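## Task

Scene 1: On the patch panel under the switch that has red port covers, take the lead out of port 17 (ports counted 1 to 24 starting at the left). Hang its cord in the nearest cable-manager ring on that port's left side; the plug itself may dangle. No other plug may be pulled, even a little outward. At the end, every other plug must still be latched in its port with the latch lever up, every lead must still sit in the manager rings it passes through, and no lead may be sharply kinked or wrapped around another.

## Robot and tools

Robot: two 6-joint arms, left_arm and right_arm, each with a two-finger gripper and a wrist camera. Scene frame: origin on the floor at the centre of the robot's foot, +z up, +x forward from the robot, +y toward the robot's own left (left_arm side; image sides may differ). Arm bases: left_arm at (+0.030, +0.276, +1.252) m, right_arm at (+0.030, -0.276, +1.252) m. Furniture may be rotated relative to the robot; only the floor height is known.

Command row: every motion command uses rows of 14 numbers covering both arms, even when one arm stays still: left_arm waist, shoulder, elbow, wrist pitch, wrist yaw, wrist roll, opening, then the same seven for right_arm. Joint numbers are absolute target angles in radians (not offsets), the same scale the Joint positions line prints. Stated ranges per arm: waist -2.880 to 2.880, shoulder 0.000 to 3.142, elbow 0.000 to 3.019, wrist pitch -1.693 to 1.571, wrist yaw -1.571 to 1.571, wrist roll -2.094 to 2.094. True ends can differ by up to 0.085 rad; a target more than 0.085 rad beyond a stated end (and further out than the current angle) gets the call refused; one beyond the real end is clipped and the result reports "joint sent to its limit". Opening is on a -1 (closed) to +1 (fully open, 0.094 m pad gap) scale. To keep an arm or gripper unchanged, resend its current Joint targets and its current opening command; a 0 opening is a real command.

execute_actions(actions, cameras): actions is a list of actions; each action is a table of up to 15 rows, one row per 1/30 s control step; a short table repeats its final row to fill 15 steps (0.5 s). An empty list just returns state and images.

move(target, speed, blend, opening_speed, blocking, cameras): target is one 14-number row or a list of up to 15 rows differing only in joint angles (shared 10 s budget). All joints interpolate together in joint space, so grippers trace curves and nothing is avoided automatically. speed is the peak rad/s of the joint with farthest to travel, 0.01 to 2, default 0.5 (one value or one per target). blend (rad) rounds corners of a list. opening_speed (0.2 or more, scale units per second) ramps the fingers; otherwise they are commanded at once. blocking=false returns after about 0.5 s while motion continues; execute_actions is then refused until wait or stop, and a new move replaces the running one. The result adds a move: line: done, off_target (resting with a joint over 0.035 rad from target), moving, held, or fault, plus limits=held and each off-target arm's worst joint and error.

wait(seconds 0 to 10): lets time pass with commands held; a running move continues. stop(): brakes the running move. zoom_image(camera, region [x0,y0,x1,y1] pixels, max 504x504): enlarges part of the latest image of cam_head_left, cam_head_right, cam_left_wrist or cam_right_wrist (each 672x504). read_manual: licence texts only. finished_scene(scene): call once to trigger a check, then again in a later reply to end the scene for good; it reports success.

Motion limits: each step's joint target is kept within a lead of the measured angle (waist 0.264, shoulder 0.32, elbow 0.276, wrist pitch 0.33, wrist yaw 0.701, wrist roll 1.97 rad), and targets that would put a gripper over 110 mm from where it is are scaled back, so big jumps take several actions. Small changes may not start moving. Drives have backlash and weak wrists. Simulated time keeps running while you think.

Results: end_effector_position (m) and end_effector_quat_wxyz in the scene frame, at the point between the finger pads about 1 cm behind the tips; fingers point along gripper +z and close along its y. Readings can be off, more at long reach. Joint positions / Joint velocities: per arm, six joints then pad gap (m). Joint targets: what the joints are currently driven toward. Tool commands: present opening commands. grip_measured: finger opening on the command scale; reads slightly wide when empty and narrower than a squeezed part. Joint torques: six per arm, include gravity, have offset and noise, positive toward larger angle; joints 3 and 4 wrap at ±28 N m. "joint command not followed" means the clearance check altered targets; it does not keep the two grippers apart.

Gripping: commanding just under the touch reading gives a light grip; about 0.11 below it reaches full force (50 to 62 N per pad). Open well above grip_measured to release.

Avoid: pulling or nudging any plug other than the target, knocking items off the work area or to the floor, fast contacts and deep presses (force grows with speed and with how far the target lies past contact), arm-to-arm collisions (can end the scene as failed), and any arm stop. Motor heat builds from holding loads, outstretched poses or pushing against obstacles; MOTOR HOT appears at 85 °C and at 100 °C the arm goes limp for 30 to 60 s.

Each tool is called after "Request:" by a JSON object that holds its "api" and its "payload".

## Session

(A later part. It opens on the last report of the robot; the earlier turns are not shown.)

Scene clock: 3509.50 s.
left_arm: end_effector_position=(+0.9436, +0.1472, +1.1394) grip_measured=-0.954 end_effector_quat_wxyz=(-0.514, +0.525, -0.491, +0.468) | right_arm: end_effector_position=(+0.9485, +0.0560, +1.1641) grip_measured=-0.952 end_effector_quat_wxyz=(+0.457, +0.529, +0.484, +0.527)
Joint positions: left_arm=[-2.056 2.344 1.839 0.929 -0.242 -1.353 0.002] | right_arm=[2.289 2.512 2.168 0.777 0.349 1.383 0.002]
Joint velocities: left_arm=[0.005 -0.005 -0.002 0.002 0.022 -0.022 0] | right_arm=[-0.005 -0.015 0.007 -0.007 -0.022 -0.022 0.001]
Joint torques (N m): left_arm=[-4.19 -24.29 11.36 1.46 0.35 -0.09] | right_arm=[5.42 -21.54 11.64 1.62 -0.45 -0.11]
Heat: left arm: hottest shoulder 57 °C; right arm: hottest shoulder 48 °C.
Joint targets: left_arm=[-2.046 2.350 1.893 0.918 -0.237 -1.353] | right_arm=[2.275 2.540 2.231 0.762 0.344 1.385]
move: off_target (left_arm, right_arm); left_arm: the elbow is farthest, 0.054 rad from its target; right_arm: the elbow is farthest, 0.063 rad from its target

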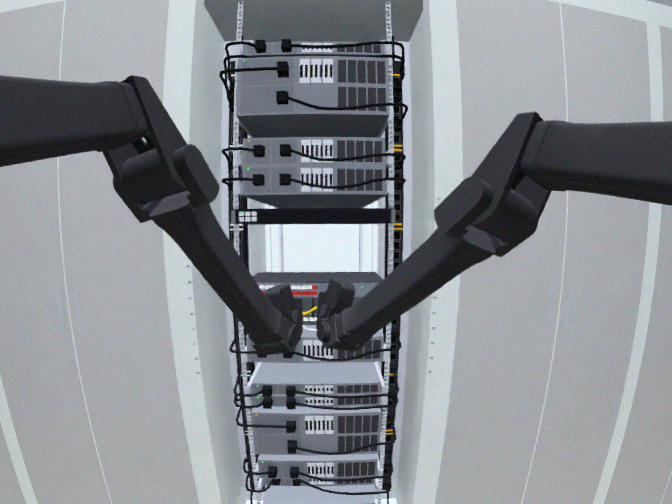

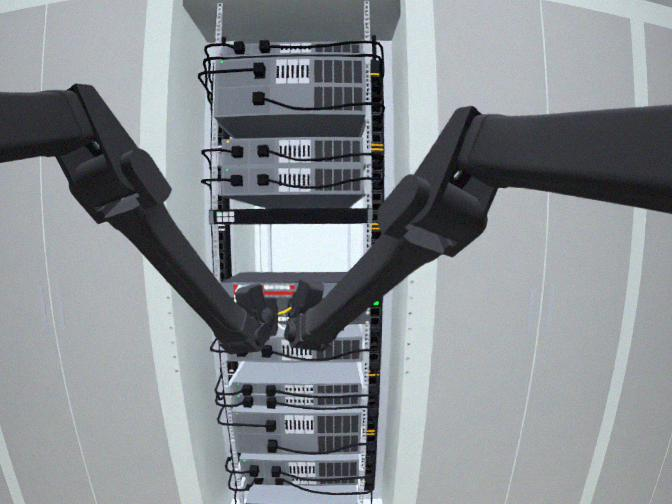

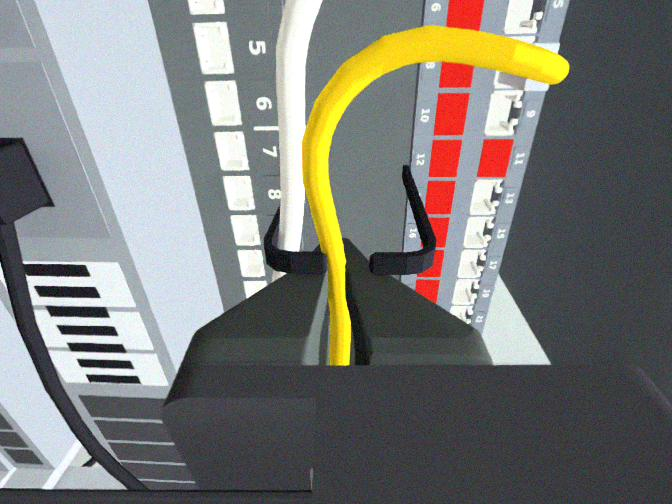

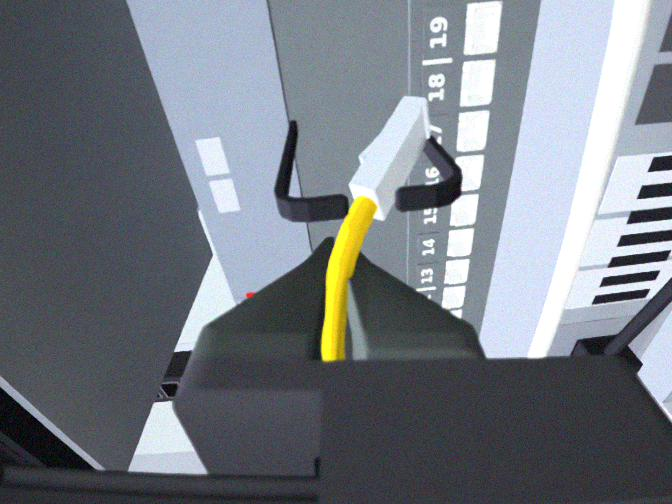

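Request:
{"api": "move", "payload": {"target": [-2.045,2.352,1.893,0.918,-0.237,-1.353,-1,2.276,2.556,2.231,0.778,0.345,1.385,-1], "speed": 0.1, "cameras": ["cam_head_left","cam_head_right"]}}

Request:
{"api": "zoom_image", "payload": {"camera": "cam_head_left", "region": [294, 296, 330, 323]}}

Request:
{"api": "zoom_image", "payload": {"camera": "cam_head_right", "region": [270, 296, 306, 323]}}

Scene clock: 3521.23 s.
left_arm: end_effector_position=(+0.9436, +0.1472, +1.1394) grip_measured=-0.954 end_effector_quat_wxyz=(-0.514, +0.525, -0.491, +0.468) | right_arm: end_effector_position=(+0.9493, +0.0553, +1.1622) grip_measured=-0.952 end_effector_quat_wxyz=(+0.458, +0.529, +0.483, +0.526)
Joint positions: left_arm=[-2.056 2.344 1.839 0.929 -0.242 -1.353 0.002] | right_arm=[2.287 2.519 2.176 0.777 0.349 1.383 0.002]
Joint velocities: left_arm=[0.005 0.005 -0.007 0.007 0.066 -0.051 0] | right_arm=[0.005 -0.015 -0.002 -0.007 -0.007 -0.022 0]
Joint torques (N m): left_arm=[-3.78 -24.06 11.38 1.37 0.36 -0.09] | right_arm=[5.66 -20.19 11.19 2.17 -0.34 -0.1]
Heat: left arm: hottest shoulder 57 °C; right arm: hottest shoulder 47 °C.
Joint targets: left_arm=[-2.045 2.351 1.892 0.918 -0.237 -1.353] | right_arm=[2.276 2.555 2.231 0.778 0.345 1.385]
move: off_target (left_arm, right_arm); left_arm: the elbow is farthest, 0.054 rad from its target; right_arm: the elbow is farthest, 0.055 rad from its target
Images, in order (width x height): cam_head_left 672x504, cam_head_right 672x504.

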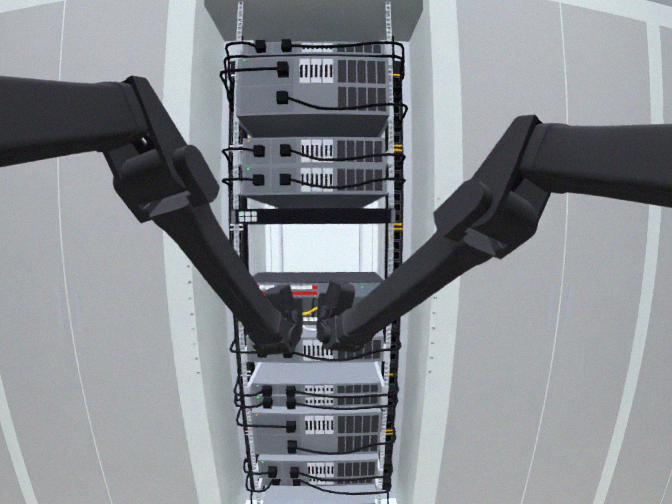

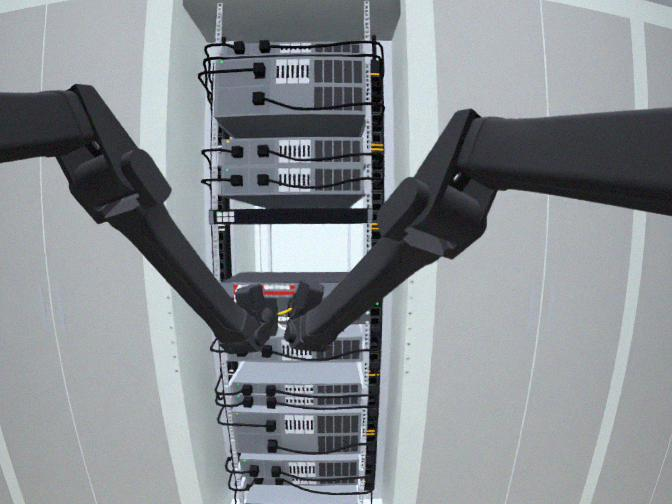

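Scaled by 14.000 from the camera's 672x504 image, which has a finer 960x720 frame.

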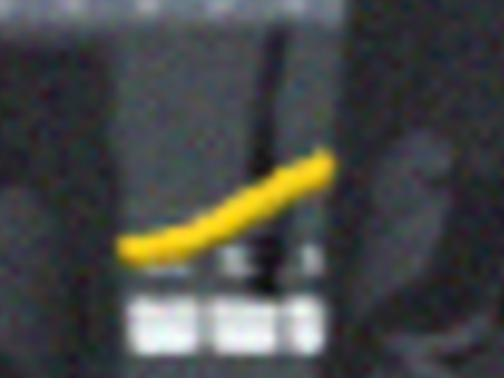

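Scaled by 14.000 from the camera's 672x504 image, which has a finer 960x720 frame.

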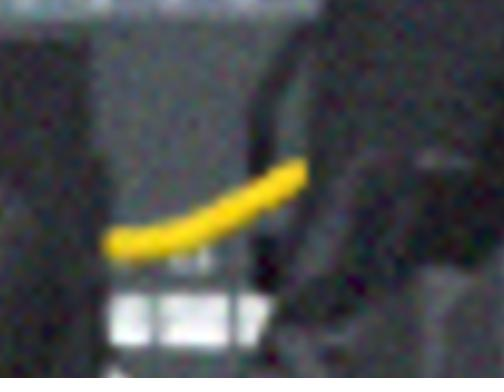

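Request:
{"api": "move", "payload": {"target": [-2.045,2.352,1.9,0.913,-0.237,-1.353,-1,2.276,2.566,2.231,0.788,0.345,1.385,-1], "speed": 0.1, "cameras": ["cam_head_left","cam_head_right","cam_right_wrist"]}}

Request:
{"api": "zoom_image", "payload": {"camera": "cam_head_left", "region": [294, 296, 330, 323]}}

Request:
{"api": "zoom_image", "payload": {"camera": "cam_head_right", "region": [270, 296, 306, 323]}}

Scene clock: 3533.10 s.
left_arm: end_effector_position=(+0.9446, +0.1470, +1.1395) grip_measured=-0.954 end_effector_quat_wxyz=(-0.514, +0.525, -0.491, +0.468) | right_arm: end_effector_position=(+0.9492, +0.0561, +1.1600) grip_measured=-0.952 end_effector_quat_wxyz=(+0.458, +0.529, +0.483, +0.526)
Joint positions: left_arm=[-2.056 2.345 1.844 0.926 -0.242 -1.353 0.002] | right_arm=[2.287 2.525 2.182 0.777 0.349 1.383 0.002]
Joint velocities: left_arm=[0.015 -0.005 0.002 -0.007 0.022 -0.022 0] | right_arm=[-0.005 -0.005 -0.002 -0.017 -0.066 -0.007 0]
Joint torques (N m): left_arm=[-3.84 -24.35 11.78 1.32 0.36 -0.1] | right_arm=[4.89 -19.55 10.86 2.67 -0.39 -0.13]
Heat: left arm: hottest shoulder 58 °C; right arm: hottest shoulder 49 °C.
Joint targets: left_arm=[-2.045 2.352 1.901 0.913 -0.237 -1.353] | right_arm=[2.277 2.567 2.232 0.788 0.345 1.385]
move: off_target (left_arm, right_arm); left_arm: the elbow is farthest, 0.056 rad from its target; right_arm: the elbow is farthest, 0.049 rad from its target
Images, in order (width x height): cam_head_left 672x504, cam_head_right 672x504, cam_right_wrist 672x504.

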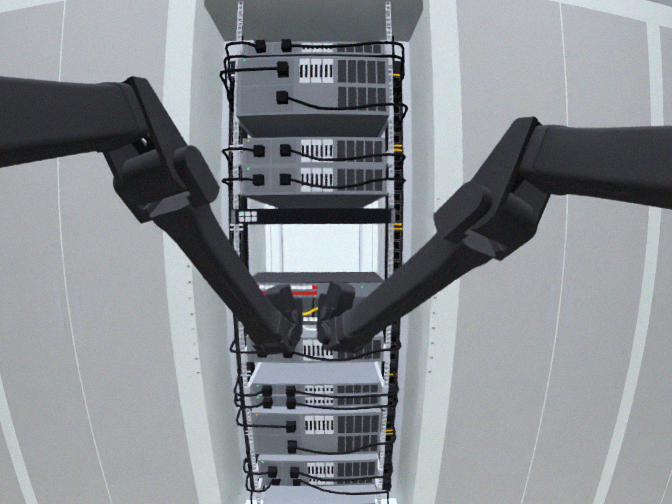

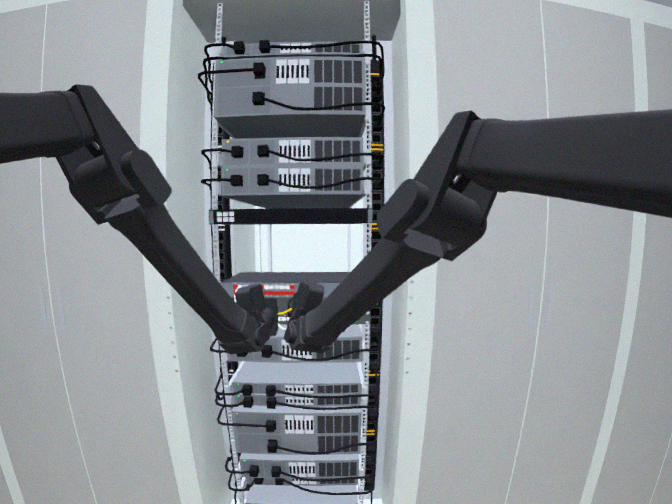

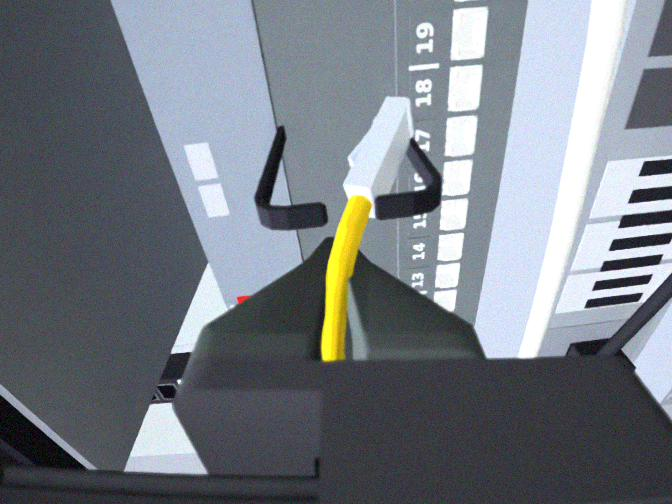

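Scaled by 14.000 from the camera's 672x504 image, which has a finer 960x720 frame.

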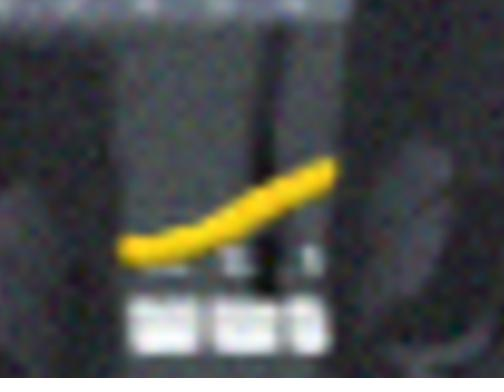

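Scaled by 14.000 from the camera's 672x504 image, which has a finer 960x720 frame.

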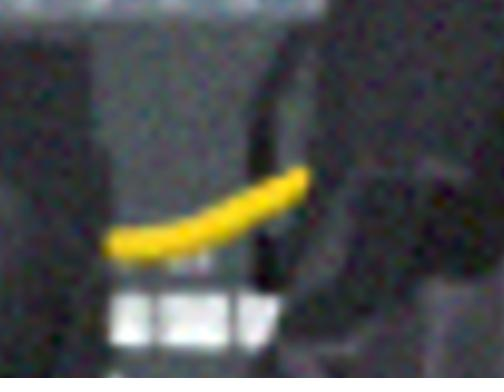

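Request:
{"api": "move", "payload": {"target": [-2.045,2.352,1.9,0.913,-0.237,-1.353,-1,2.276,2.58,2.24,0.802,0.345,1.385,-1], "speed": 0.1, "cameras": ["cam_head_left","cam_head_right","cam_right_wrist"]}}

Request:
{"api": "zoom_image", "payload": {"camera": "cam_head_left", "region": [294, 296, 330, 323]}}

Request:
{"api": "zoom_image", "payload": {"camera": "cam_head_right", "region": [270, 296, 306, 323]}}

Scene clock: 3542.23 s.
left_arm: end_effector_position=(+0.9446, +0.1470, +1.1395) grip_measured=-0.954 end_effector_quat_wxyz=(-0.514, +0.525, -0.491, +0.468) | right_arm: end_effector_position=(+0.9492, +0.0540, +1.1563) grip_measured=-0.952 end_effector_quat_wxyz=(+0.461, +0.528, +0.479, +0.528)
Joint positions: left_arm=[-2.056 2.345 1.844 0.926 -0.242 -1.353 0.002] | right_arm=[2.284 2.537 2.191 0.79 0.349 1.383 0.002]
Joint velocities: left_arm=[-0.005 -0.015 0.007 -0.002 -0.037 -0.022 -0.001] | right_arm=[-0.015 -0.005 0.002 0.012 -0.022 -0.037 0]
Joint torques (N m): left_arm=[-3.96 -24.35 11.59 1.37 0.33 -0.1] | right_arm=[5.54 -19.96 10.7 2.67 -0.34 -0.13]
Heat: left arm: hottest shoulder 60 °C; right arm: hottest elbow 50 °C.
Joint targets: left_arm=[-2.045 2.352 1.900 0.913 -0.237 -1.353] | right_arm=[2.275 2.579 2.240 0.802 0.345 1.385]
move: off_target (left_arm, right_arm); left_arm: the elbow is farthest, 0.056 rad from its target; right_arm: the elbow is farthest, 0.049 rad from its target
Images, in order (width x height): cam_head_left 672x504, cam_head_right 672x504, cam_right_wrist 672x504.

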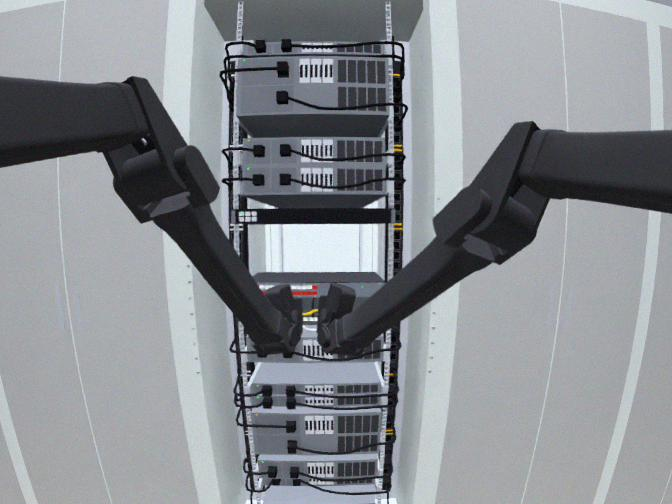

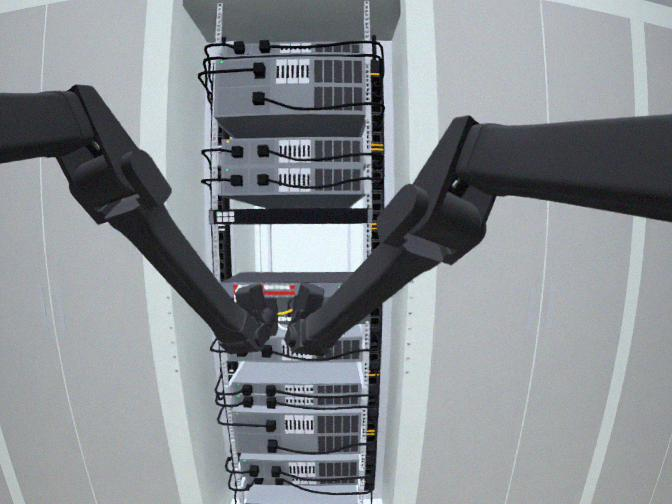

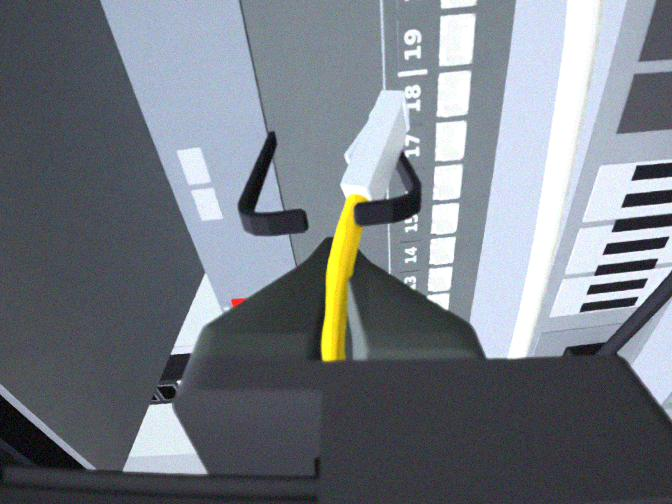

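Scaled by 14.000 from the camera's 672x504 image, which has a finer 960x720 frame.

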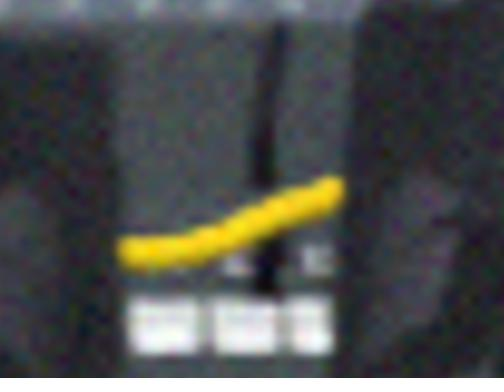

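Scaled by 14.000 from the camera's 672x504 image, which has a finer 960x720 frame.

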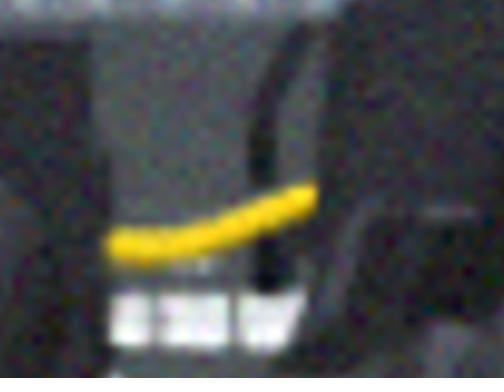

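Request:
{"api": "move", "payload": {"target": [-2.045,2.352,1.9,0.913,-0.237,-1.353,-1,2.276,2.593,2.245,0.817,0.345,1.385,-1], "speed": 0.1, "cameras": ["cam_head_left","cam_head_right","cam_right_wrist"]}}

Request:
{"api": "zoom_image", "payload": {"camera": "cam_head_left", "region": [294, 296, 330, 323]}}

Request:
{"api": "zoom_image", "payload": {"camera": "cam_head_right", "region": [270, 296, 306, 323]}}

Scene clock: 3550.07 s.
left_arm: end_effector_position=(+0.9446, +0.1470, +1.1395) grip_measured=-0.954 end_effector_quat_wxyz=(-0.514, +0.525, -0.491, +0.468) | right_arm: end_effector_position=(+0.9483, +0.0542, +1.1546) grip_measured=-0.952 end_effector_quat_wxyz=(+0.464, +0.527, +0.474, +0.532)
Joint positions: left_arm=[-2.056 2.345 1.844 0.926 -0.242 -1.353 0.002] | right_arm=[2.284 2.548 2.199 0.807 0.349 1.383 0.002]
Joint velocities: left_arm=[0.005 -0.015 0.007 0.002 0.007 -0.051 0] | right_arm=[-0.005 -0.015 0.002 0.012 -0.066 0.051 0]
Joint torques (N m): left_arm=[-3.84 -24.53 11.66 1.39 0.35 -0.09] | right_arm=[5.13 -20.07 10.54 2.51 -0.43 -0.12]
Heat: left arm: hottest shoulder 61 °C; right arm: hottest shoulder 49 °C.
Joint targets: left_arm=[-2.045 2.352 1.900 0.913 -0.237 -1.353] | right_arm=[2.276 2.594 2.244 0.816 0.345 1.385]
move: off_target (left_arm, right_arm); left_arm: the elbow is farthest, 0.056 rad from its target; right_arm: the elbow is farthest, 0.046 rad from its target
Images, in order (width x height): cam_head_left 672x504, cam_head_right 672x504, cam_right_wrist 672x504.

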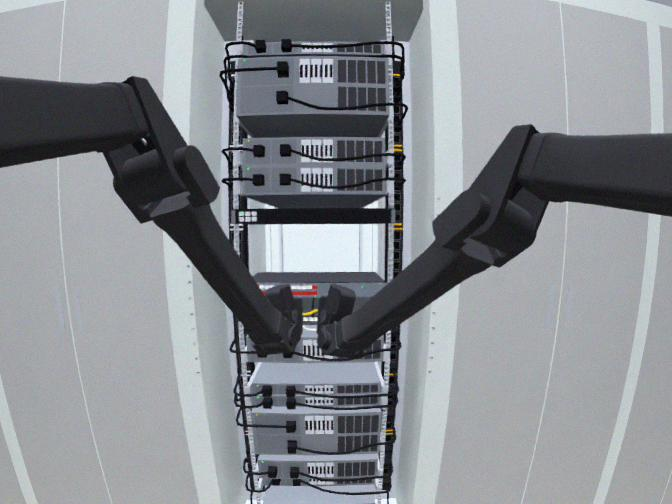

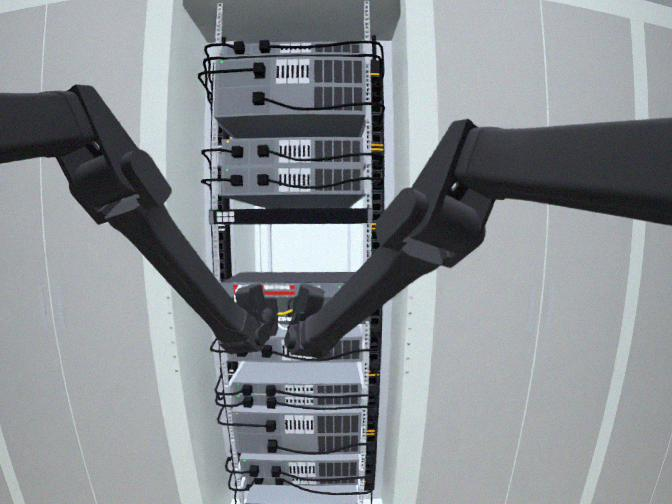

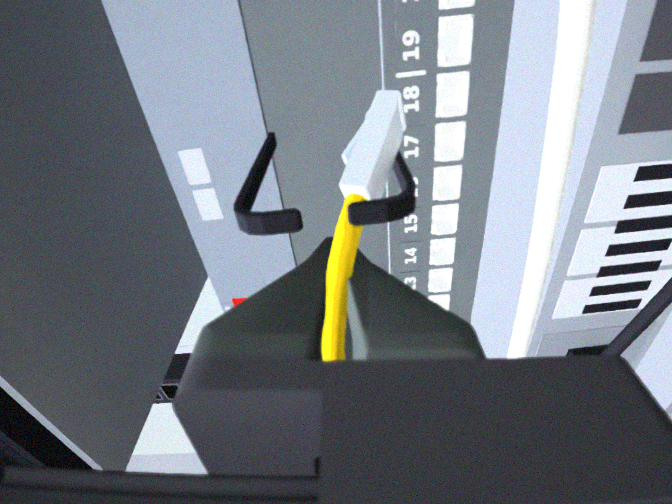

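Scaled by 14.000 from the camera's 672x504 image, which has a finer 960x720 frame.

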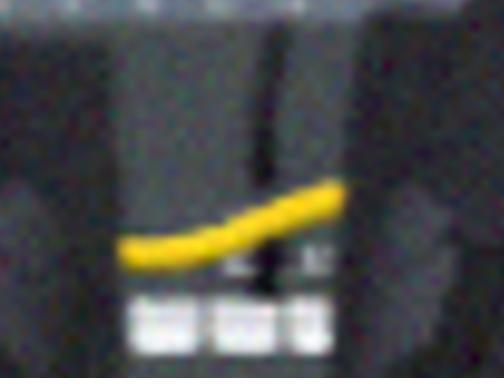

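Scaled by 14.000 from the camera's 672x504 image, which has a finer 960x720 frame.

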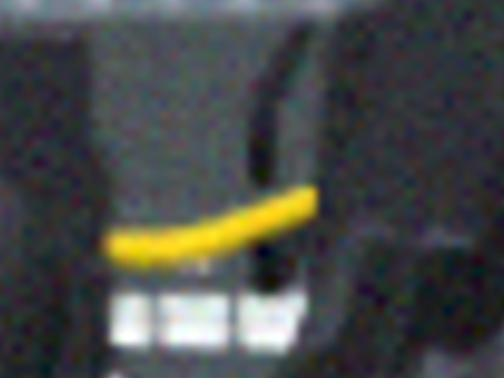

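Request:
{"api": "execute_actions", "payload": {"actions": []}}

Request:
{"api": "zoom_image", "payload": {"camera": "cam_head_left", "region": [294, 296, 330, 323]}}

Request:
{"api": "zoom_image", "payload": {"camera": "cam_head_right", "region": [270, 296, 306, 323]}}

Scene clock: 3608.77 s.
left_arm: end_effector_position=(+0.9446, +0.1470, +1.1395) grip_measured=-0.954 end_effector_quat_wxyz=(-0.514, +0.525, -0.491, +0.468) | right_arm: end_effector_position=(+0.9487, +0.0541, +1.1553) grip_measured=-0.952 end_effector_quat_wxyz=(+0.464, +0.527, +0.473, +0.532)
Joint positions: left_arm=[-2.056 2.345 1.844 0.926 -0.242 -1.353 0.002] | right_arm=[2.284 2.548 2.2 0.807 0.349 1.383 0.002]
Joint velocities: left_arm=[0.015 -0.015 0.002 -0.007 -0.007 0.022 0] | right_arm=[0.005 -0.015 -0.007 -0.007 0.007 0.051 0.001]
Joint torques (N m): left_arm=[-4.48 -24.29 11.69 1.35 0.36 -0.1] | right_arm=[5.83 -19.9 10.61 2.43 -0.4 -0.14]
Heat: left arm: hottest shoulder 64 °C; right arm: hottest elbow 54 °C.
Joint targets: left_arm=[-2.045 2.352 1.900 0.913 -0.237 -1.353] | right_arm=[2.276 2.593 2.245 0.816 0.345 1.385]
Tool commands: left_gripper/opening=-1.0 right_gripper/opening=-1.0

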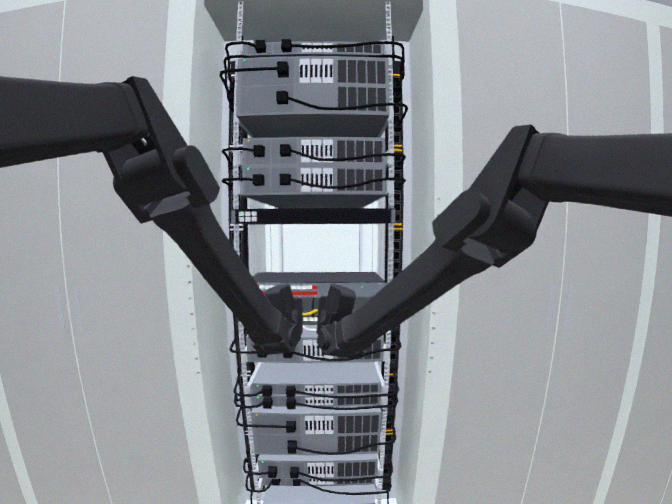

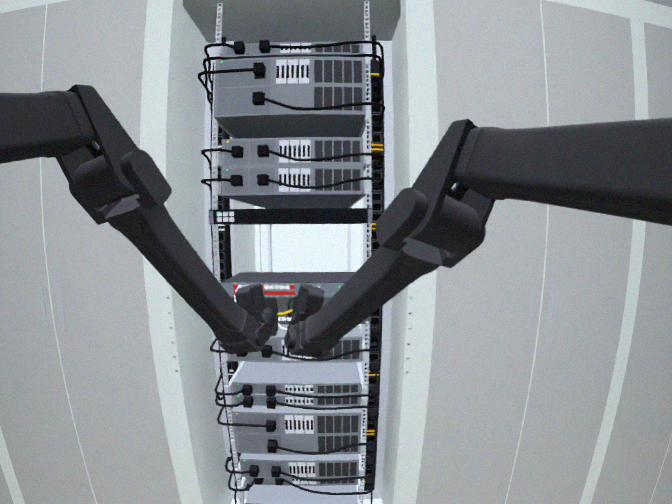

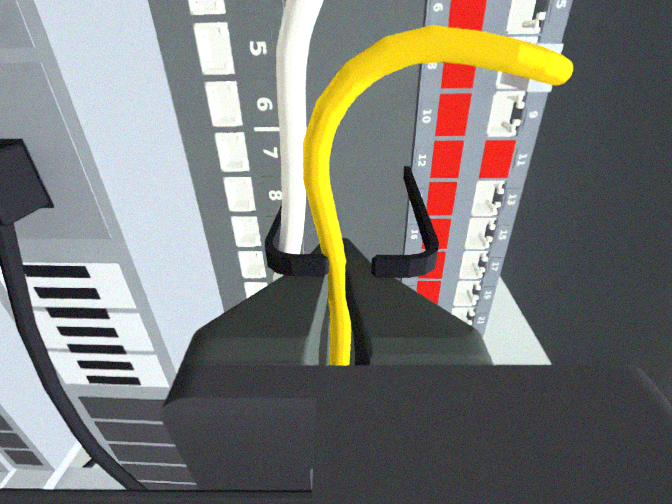

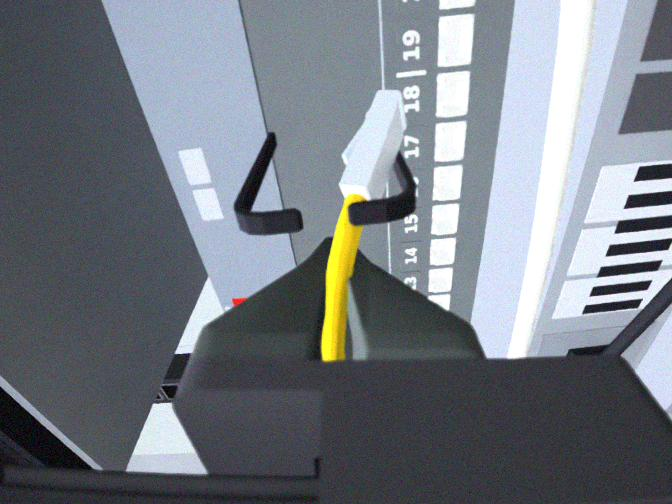

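Scaled by 14.000 from the camera's 672x504 image, which has a finer 960x720 frame.

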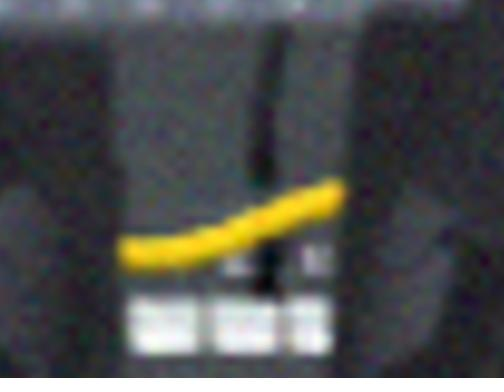

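Scaled by 14.000 from the camera's 672x504 image, which has a finer 960x720 frame.

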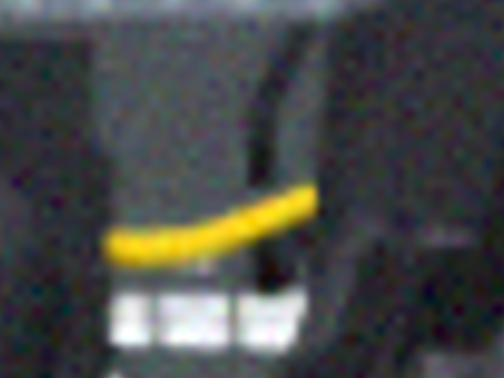

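Request:
{"api": "move", "payload": {"target": [-2.045,2.352,1.9,0.913,-0.237,-1.353,-1,2.276,2.612,2.247,0.832,0.345,1.385,-1], "cameras": ["cam_head_left","cam_head_right","cam_right_wrist"]}}

Request:
{"api": "zoom_image", "payload": {"camera": "cam_head_left", "region": [294, 296, 330, 323]}}

Request:
{"api": "zoom_image", "payload": {"camera": "cam_head_right", "region": [270, 296, 306, 323]}}

Scene clock: 3619.57 s.
left_arm: end_effector_position=(+0.9446, +0.1470, +1.1395) grip_measured=-0.954 end_effector_quat_wxyz=(-0.514, +0.525, -0.491, +0.468) | right_arm: end_effector_position=(+0.9477, +0.0530, +1.1526) grip_measured=-0.952 end_effector_quat_wxyz=(+0.467, +0.526, +0.467, +0.535)
Joint positions: left_arm=[-2.056 2.345 1.844 0.926 -0.242 -1.353 0.002] | right_arm=[2.283 2.56 2.208 0.827 0.349 1.383 0.002]
Joint velocities: left_arm=[0.005 -0.005 0.017 0.012 0.051 0.022 0] | right_arm=[-0.015 -0.005 0.022 -0.002 -0.007 0.037 0.001]
Joint torques (N m): left_arm=[-3.96 -24.7 11.67 1.28 0.35 -0.1] | right_arm=[5.83 -19.25 10.06 2.36 -0.39 -0.09]
Heat: left arm: hottest shoulder 64 °C; right arm: hottest elbow 54 °C.
Joint targets: left_arm=[-2.045 2.352 1.900 0.913 -0.237 -1.353] | right_arm=[2.275 2.612 2.247 0.833 0.345 1.385]
move: off_target (left_arm, right_arm); left_arm: the elbow is farthest, 0.056 rad from its target; right_arm: the shoulder is farthest, 0.052 rad from its target
Images, in order (width x height): cam_head_left 672x504, cam_head_right 672x504, cam_right_wrist 672x504.

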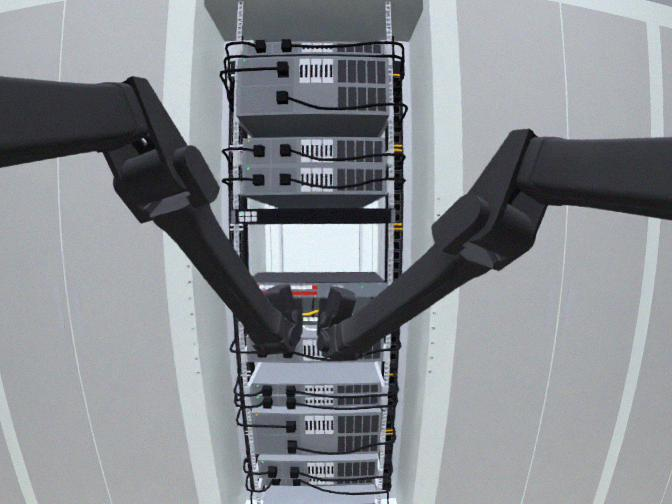

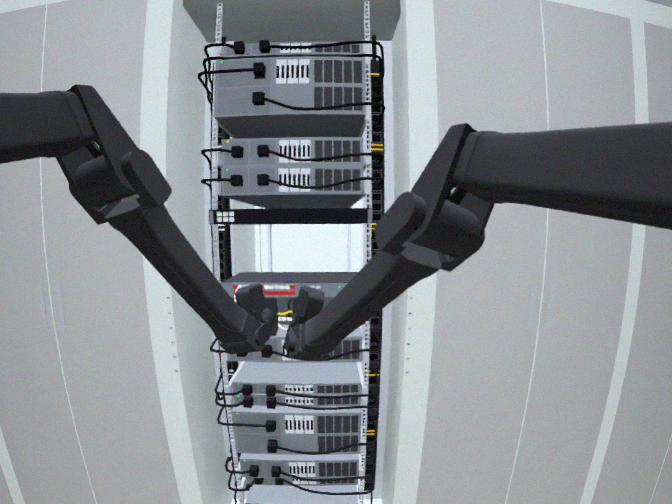

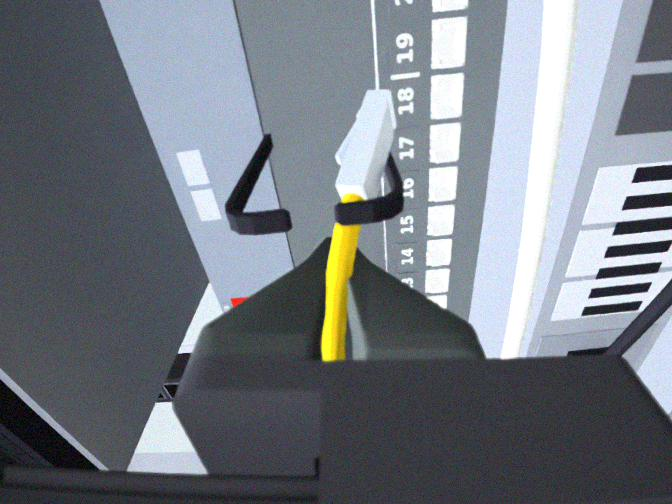

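Scaled by 14.000 from the camera's 672x504 image, which has a finer 960x720 frame.

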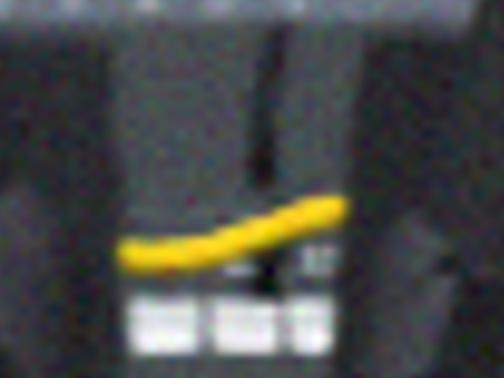

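Scaled by 14.000 from the camera's 672x504 image, which has a finer 960x720 frame.

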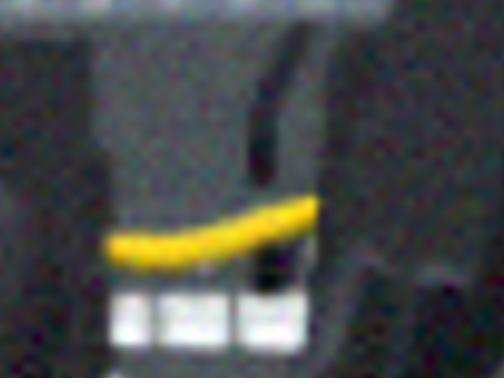

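Request:
{"api": "move", "payload": {"target": [-2.045,2.352,1.9,0.913,-0.237,-1.353,-1,2.276,2.635,2.252,0.855,0.345,1.385,-1], "cameras": ["cam_head_left","cam_head_right","cam_right_wrist"]}}

Request:
{"api": "zoom_image", "payload": {"camera": "cam_head_left", "region": [294, 296, 330, 323]}}

Request:
{"api": "zoom_image", "payload": {"camera": "cam_head_right", "region": [270, 296, 306, 323]}}

Scene clock: 3629.60 s.
left_arm: end_effector_position=(+0.9446, +0.1470, +1.1395) grip_measured=-0.954 end_effector_quat_wxyz=(-0.514, +0.525, -0.491, +0.468) | right_arm: end_effector_position=(+0.9468, +0.0529, +1.1517) grip_measured=-0.953 end_effector_quat_wxyz=(+0.472, +0.524, +0.459, +0.541)
Joint positions: left_arm=[-2.056 2.345 1.844 0.926 -0.242 -1.353 0.002] | right_arm=[2.283 2.575 2.222 0.852 0.349 1.383 0.002]
Joint velocities: left_arm=[-0.005 0.005 -0.012 0.002 0.066 0.051 0] | right_arm=[0.005 -0.015 -0.002 0.017 -0.022 0.051 0]
Joint torques (N m): left_arm=[-3.9 -24.7 11.71 1.39 0.35 -0.11] | right_arm=[5.54 -18.78 9.25 2.22 -0.38 -0.08]
Heat: left arm: hottest shoulder 64 °C; right arm: hottest elbow 52 °C.
Joint targets: left_arm=[-2.045 2.352 1.900 0.913 -0.237 -1.353] | right_arm=[2.276 2.635 2.252 0.855 0.345 1.385]
move: off_target (left_arm, right_arm); left_arm: the elbow is farthest, 0.056 rad from its target; right_arm: the shoulder is farthest, 0.060 rad from its target
Images, in order (width x height): cam_head_left 672x504, cam_head_right 672x504, cam_right_wrist 672x504.

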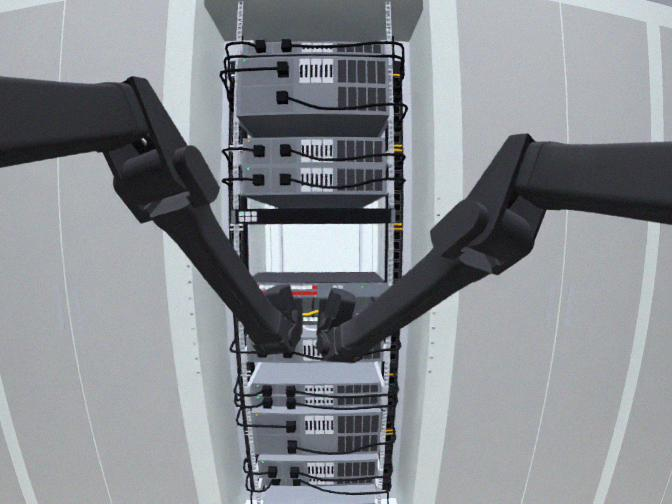

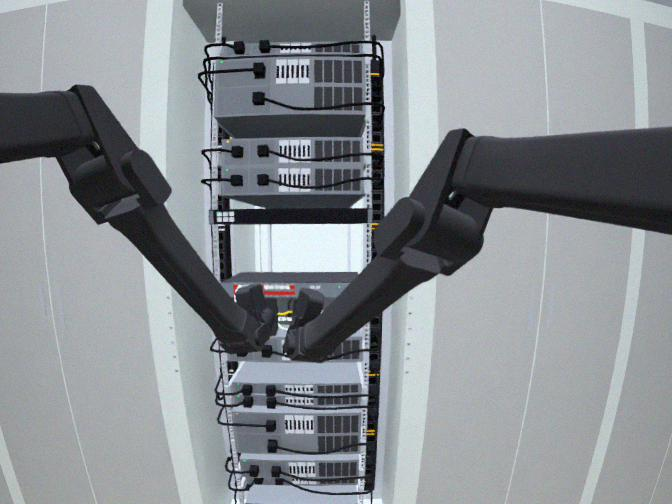

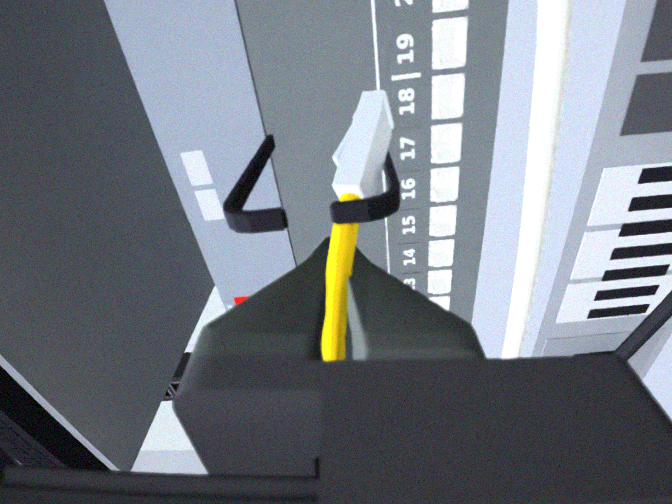

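Scaled by 14.000 from the camera's 672x504 image, which has a finer 960x720 frame.

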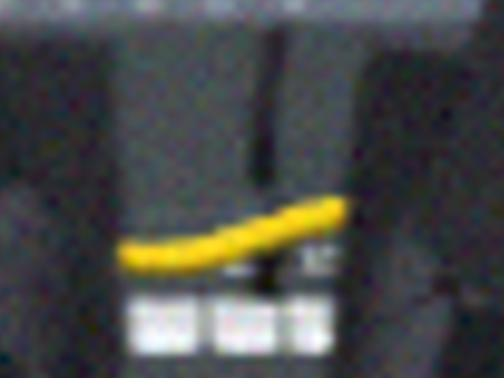

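Scaled by 14.000 from the camera's 672x504 image, which has a finer 960x720 frame.

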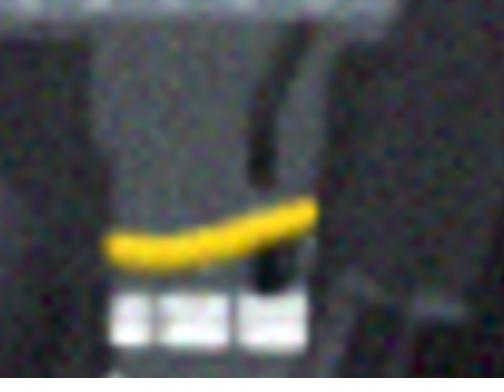

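Request:
{"api": "move", "payload": {"target": [-2.045,2.352,1.9,0.913,-0.237,-1.353,-1,2.276,2.645,2.254,0.82,0.345,1.385,-1], "cameras": ["cam_head_left","cam_head_right","cam_right_wrist"]}}

Request:
{"api": "zoom_image", "payload": {"camera": "cam_head_left", "region": [294, 296, 330, 323]}}

Request:
{"api": "zoom_image", "payload": {"camera": "cam_head_right", "region": [270, 296, 306, 323]}}

Scene clock: 3637.87 s.
left_arm: end_effector_position=(+0.9446, +0.1470, +1.1395) grip_measured=-0.954 end_effector_quat_wxyz=(-0.514, +0.525, -0.491, +0.468) | right_arm: end_effector_position=(+0.9466, +0.0534, +1.1500) grip_measured=-0.953 end_effector_quat_wxyz=(+0.472, +0.524, +0.459, +0.541)
Joint positions: left_arm=[-2.056 2.345 1.844 0.926 -0.242 -1.353 0.002] | right_arm=[2.283 2.58 2.226 0.852 0.349 1.383 0.002]
Joint velocities: left_arm=[-0.015 0.005 0.002 -0.012 0.051 -0.037 0] | right_arm=[-0.015 -0.005 -0.007 -0.012 -0.022 0.051 0]
Joint torques (N m): left_arm=[-3.96 -24.82 11.77 1.32 0.33 -0.08] | right_arm=[5.66 -18.67 9.35 0.66 -0.34 -0.1]
Heat: left arm: hottest shoulder 64 °C; right arm: hottest elbow 52 °C.
Joint targets: left_arm=[-2.045 2.352 1.900 0.913 -0.237 -1.353] | right_arm=[2.276 2.645 2.254 0.820 0.345 1.385]
move: off_target (left_arm, right_arm); left_arm: the elbow is farthest, 0.056 rad from its target; right_arm: the shoulder is farthest, 0.065 rad from its target
Images, in order (width x height): cam_head_left 672x504, cam_head_right 672x504, cam_right_wrist 672x504.

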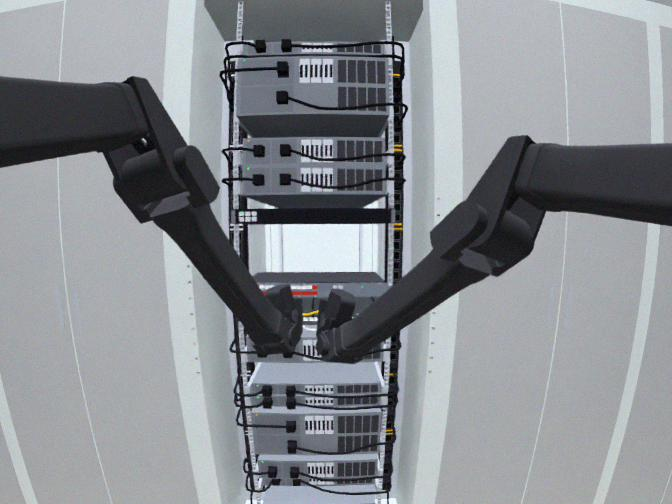

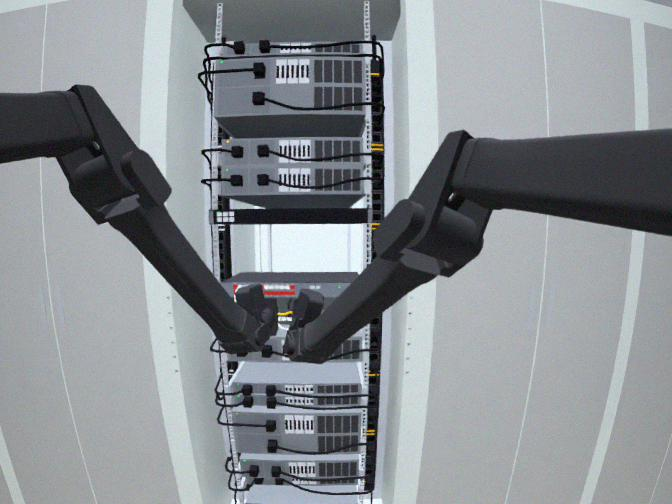

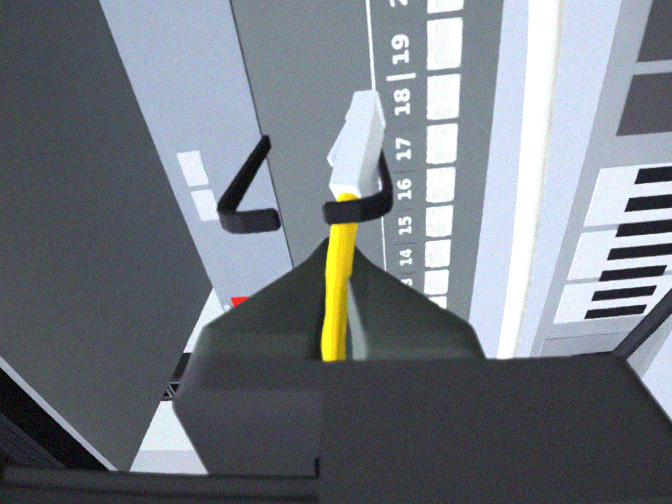

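Scaled by 14.000 from the camera's 672x504 image, which has a finer 960x720 frame.

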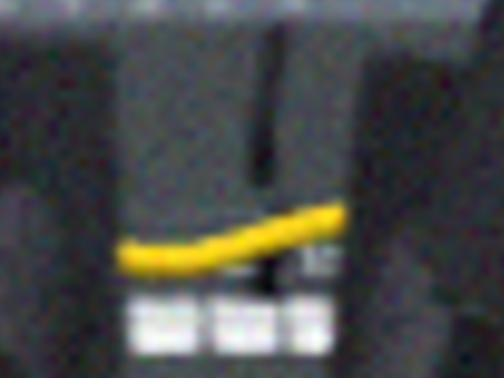

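Scaled by 14.000 from the camera's 672x504 image, which has a finer 960x720 frame.

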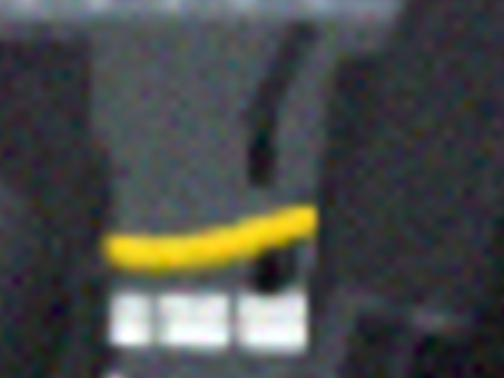

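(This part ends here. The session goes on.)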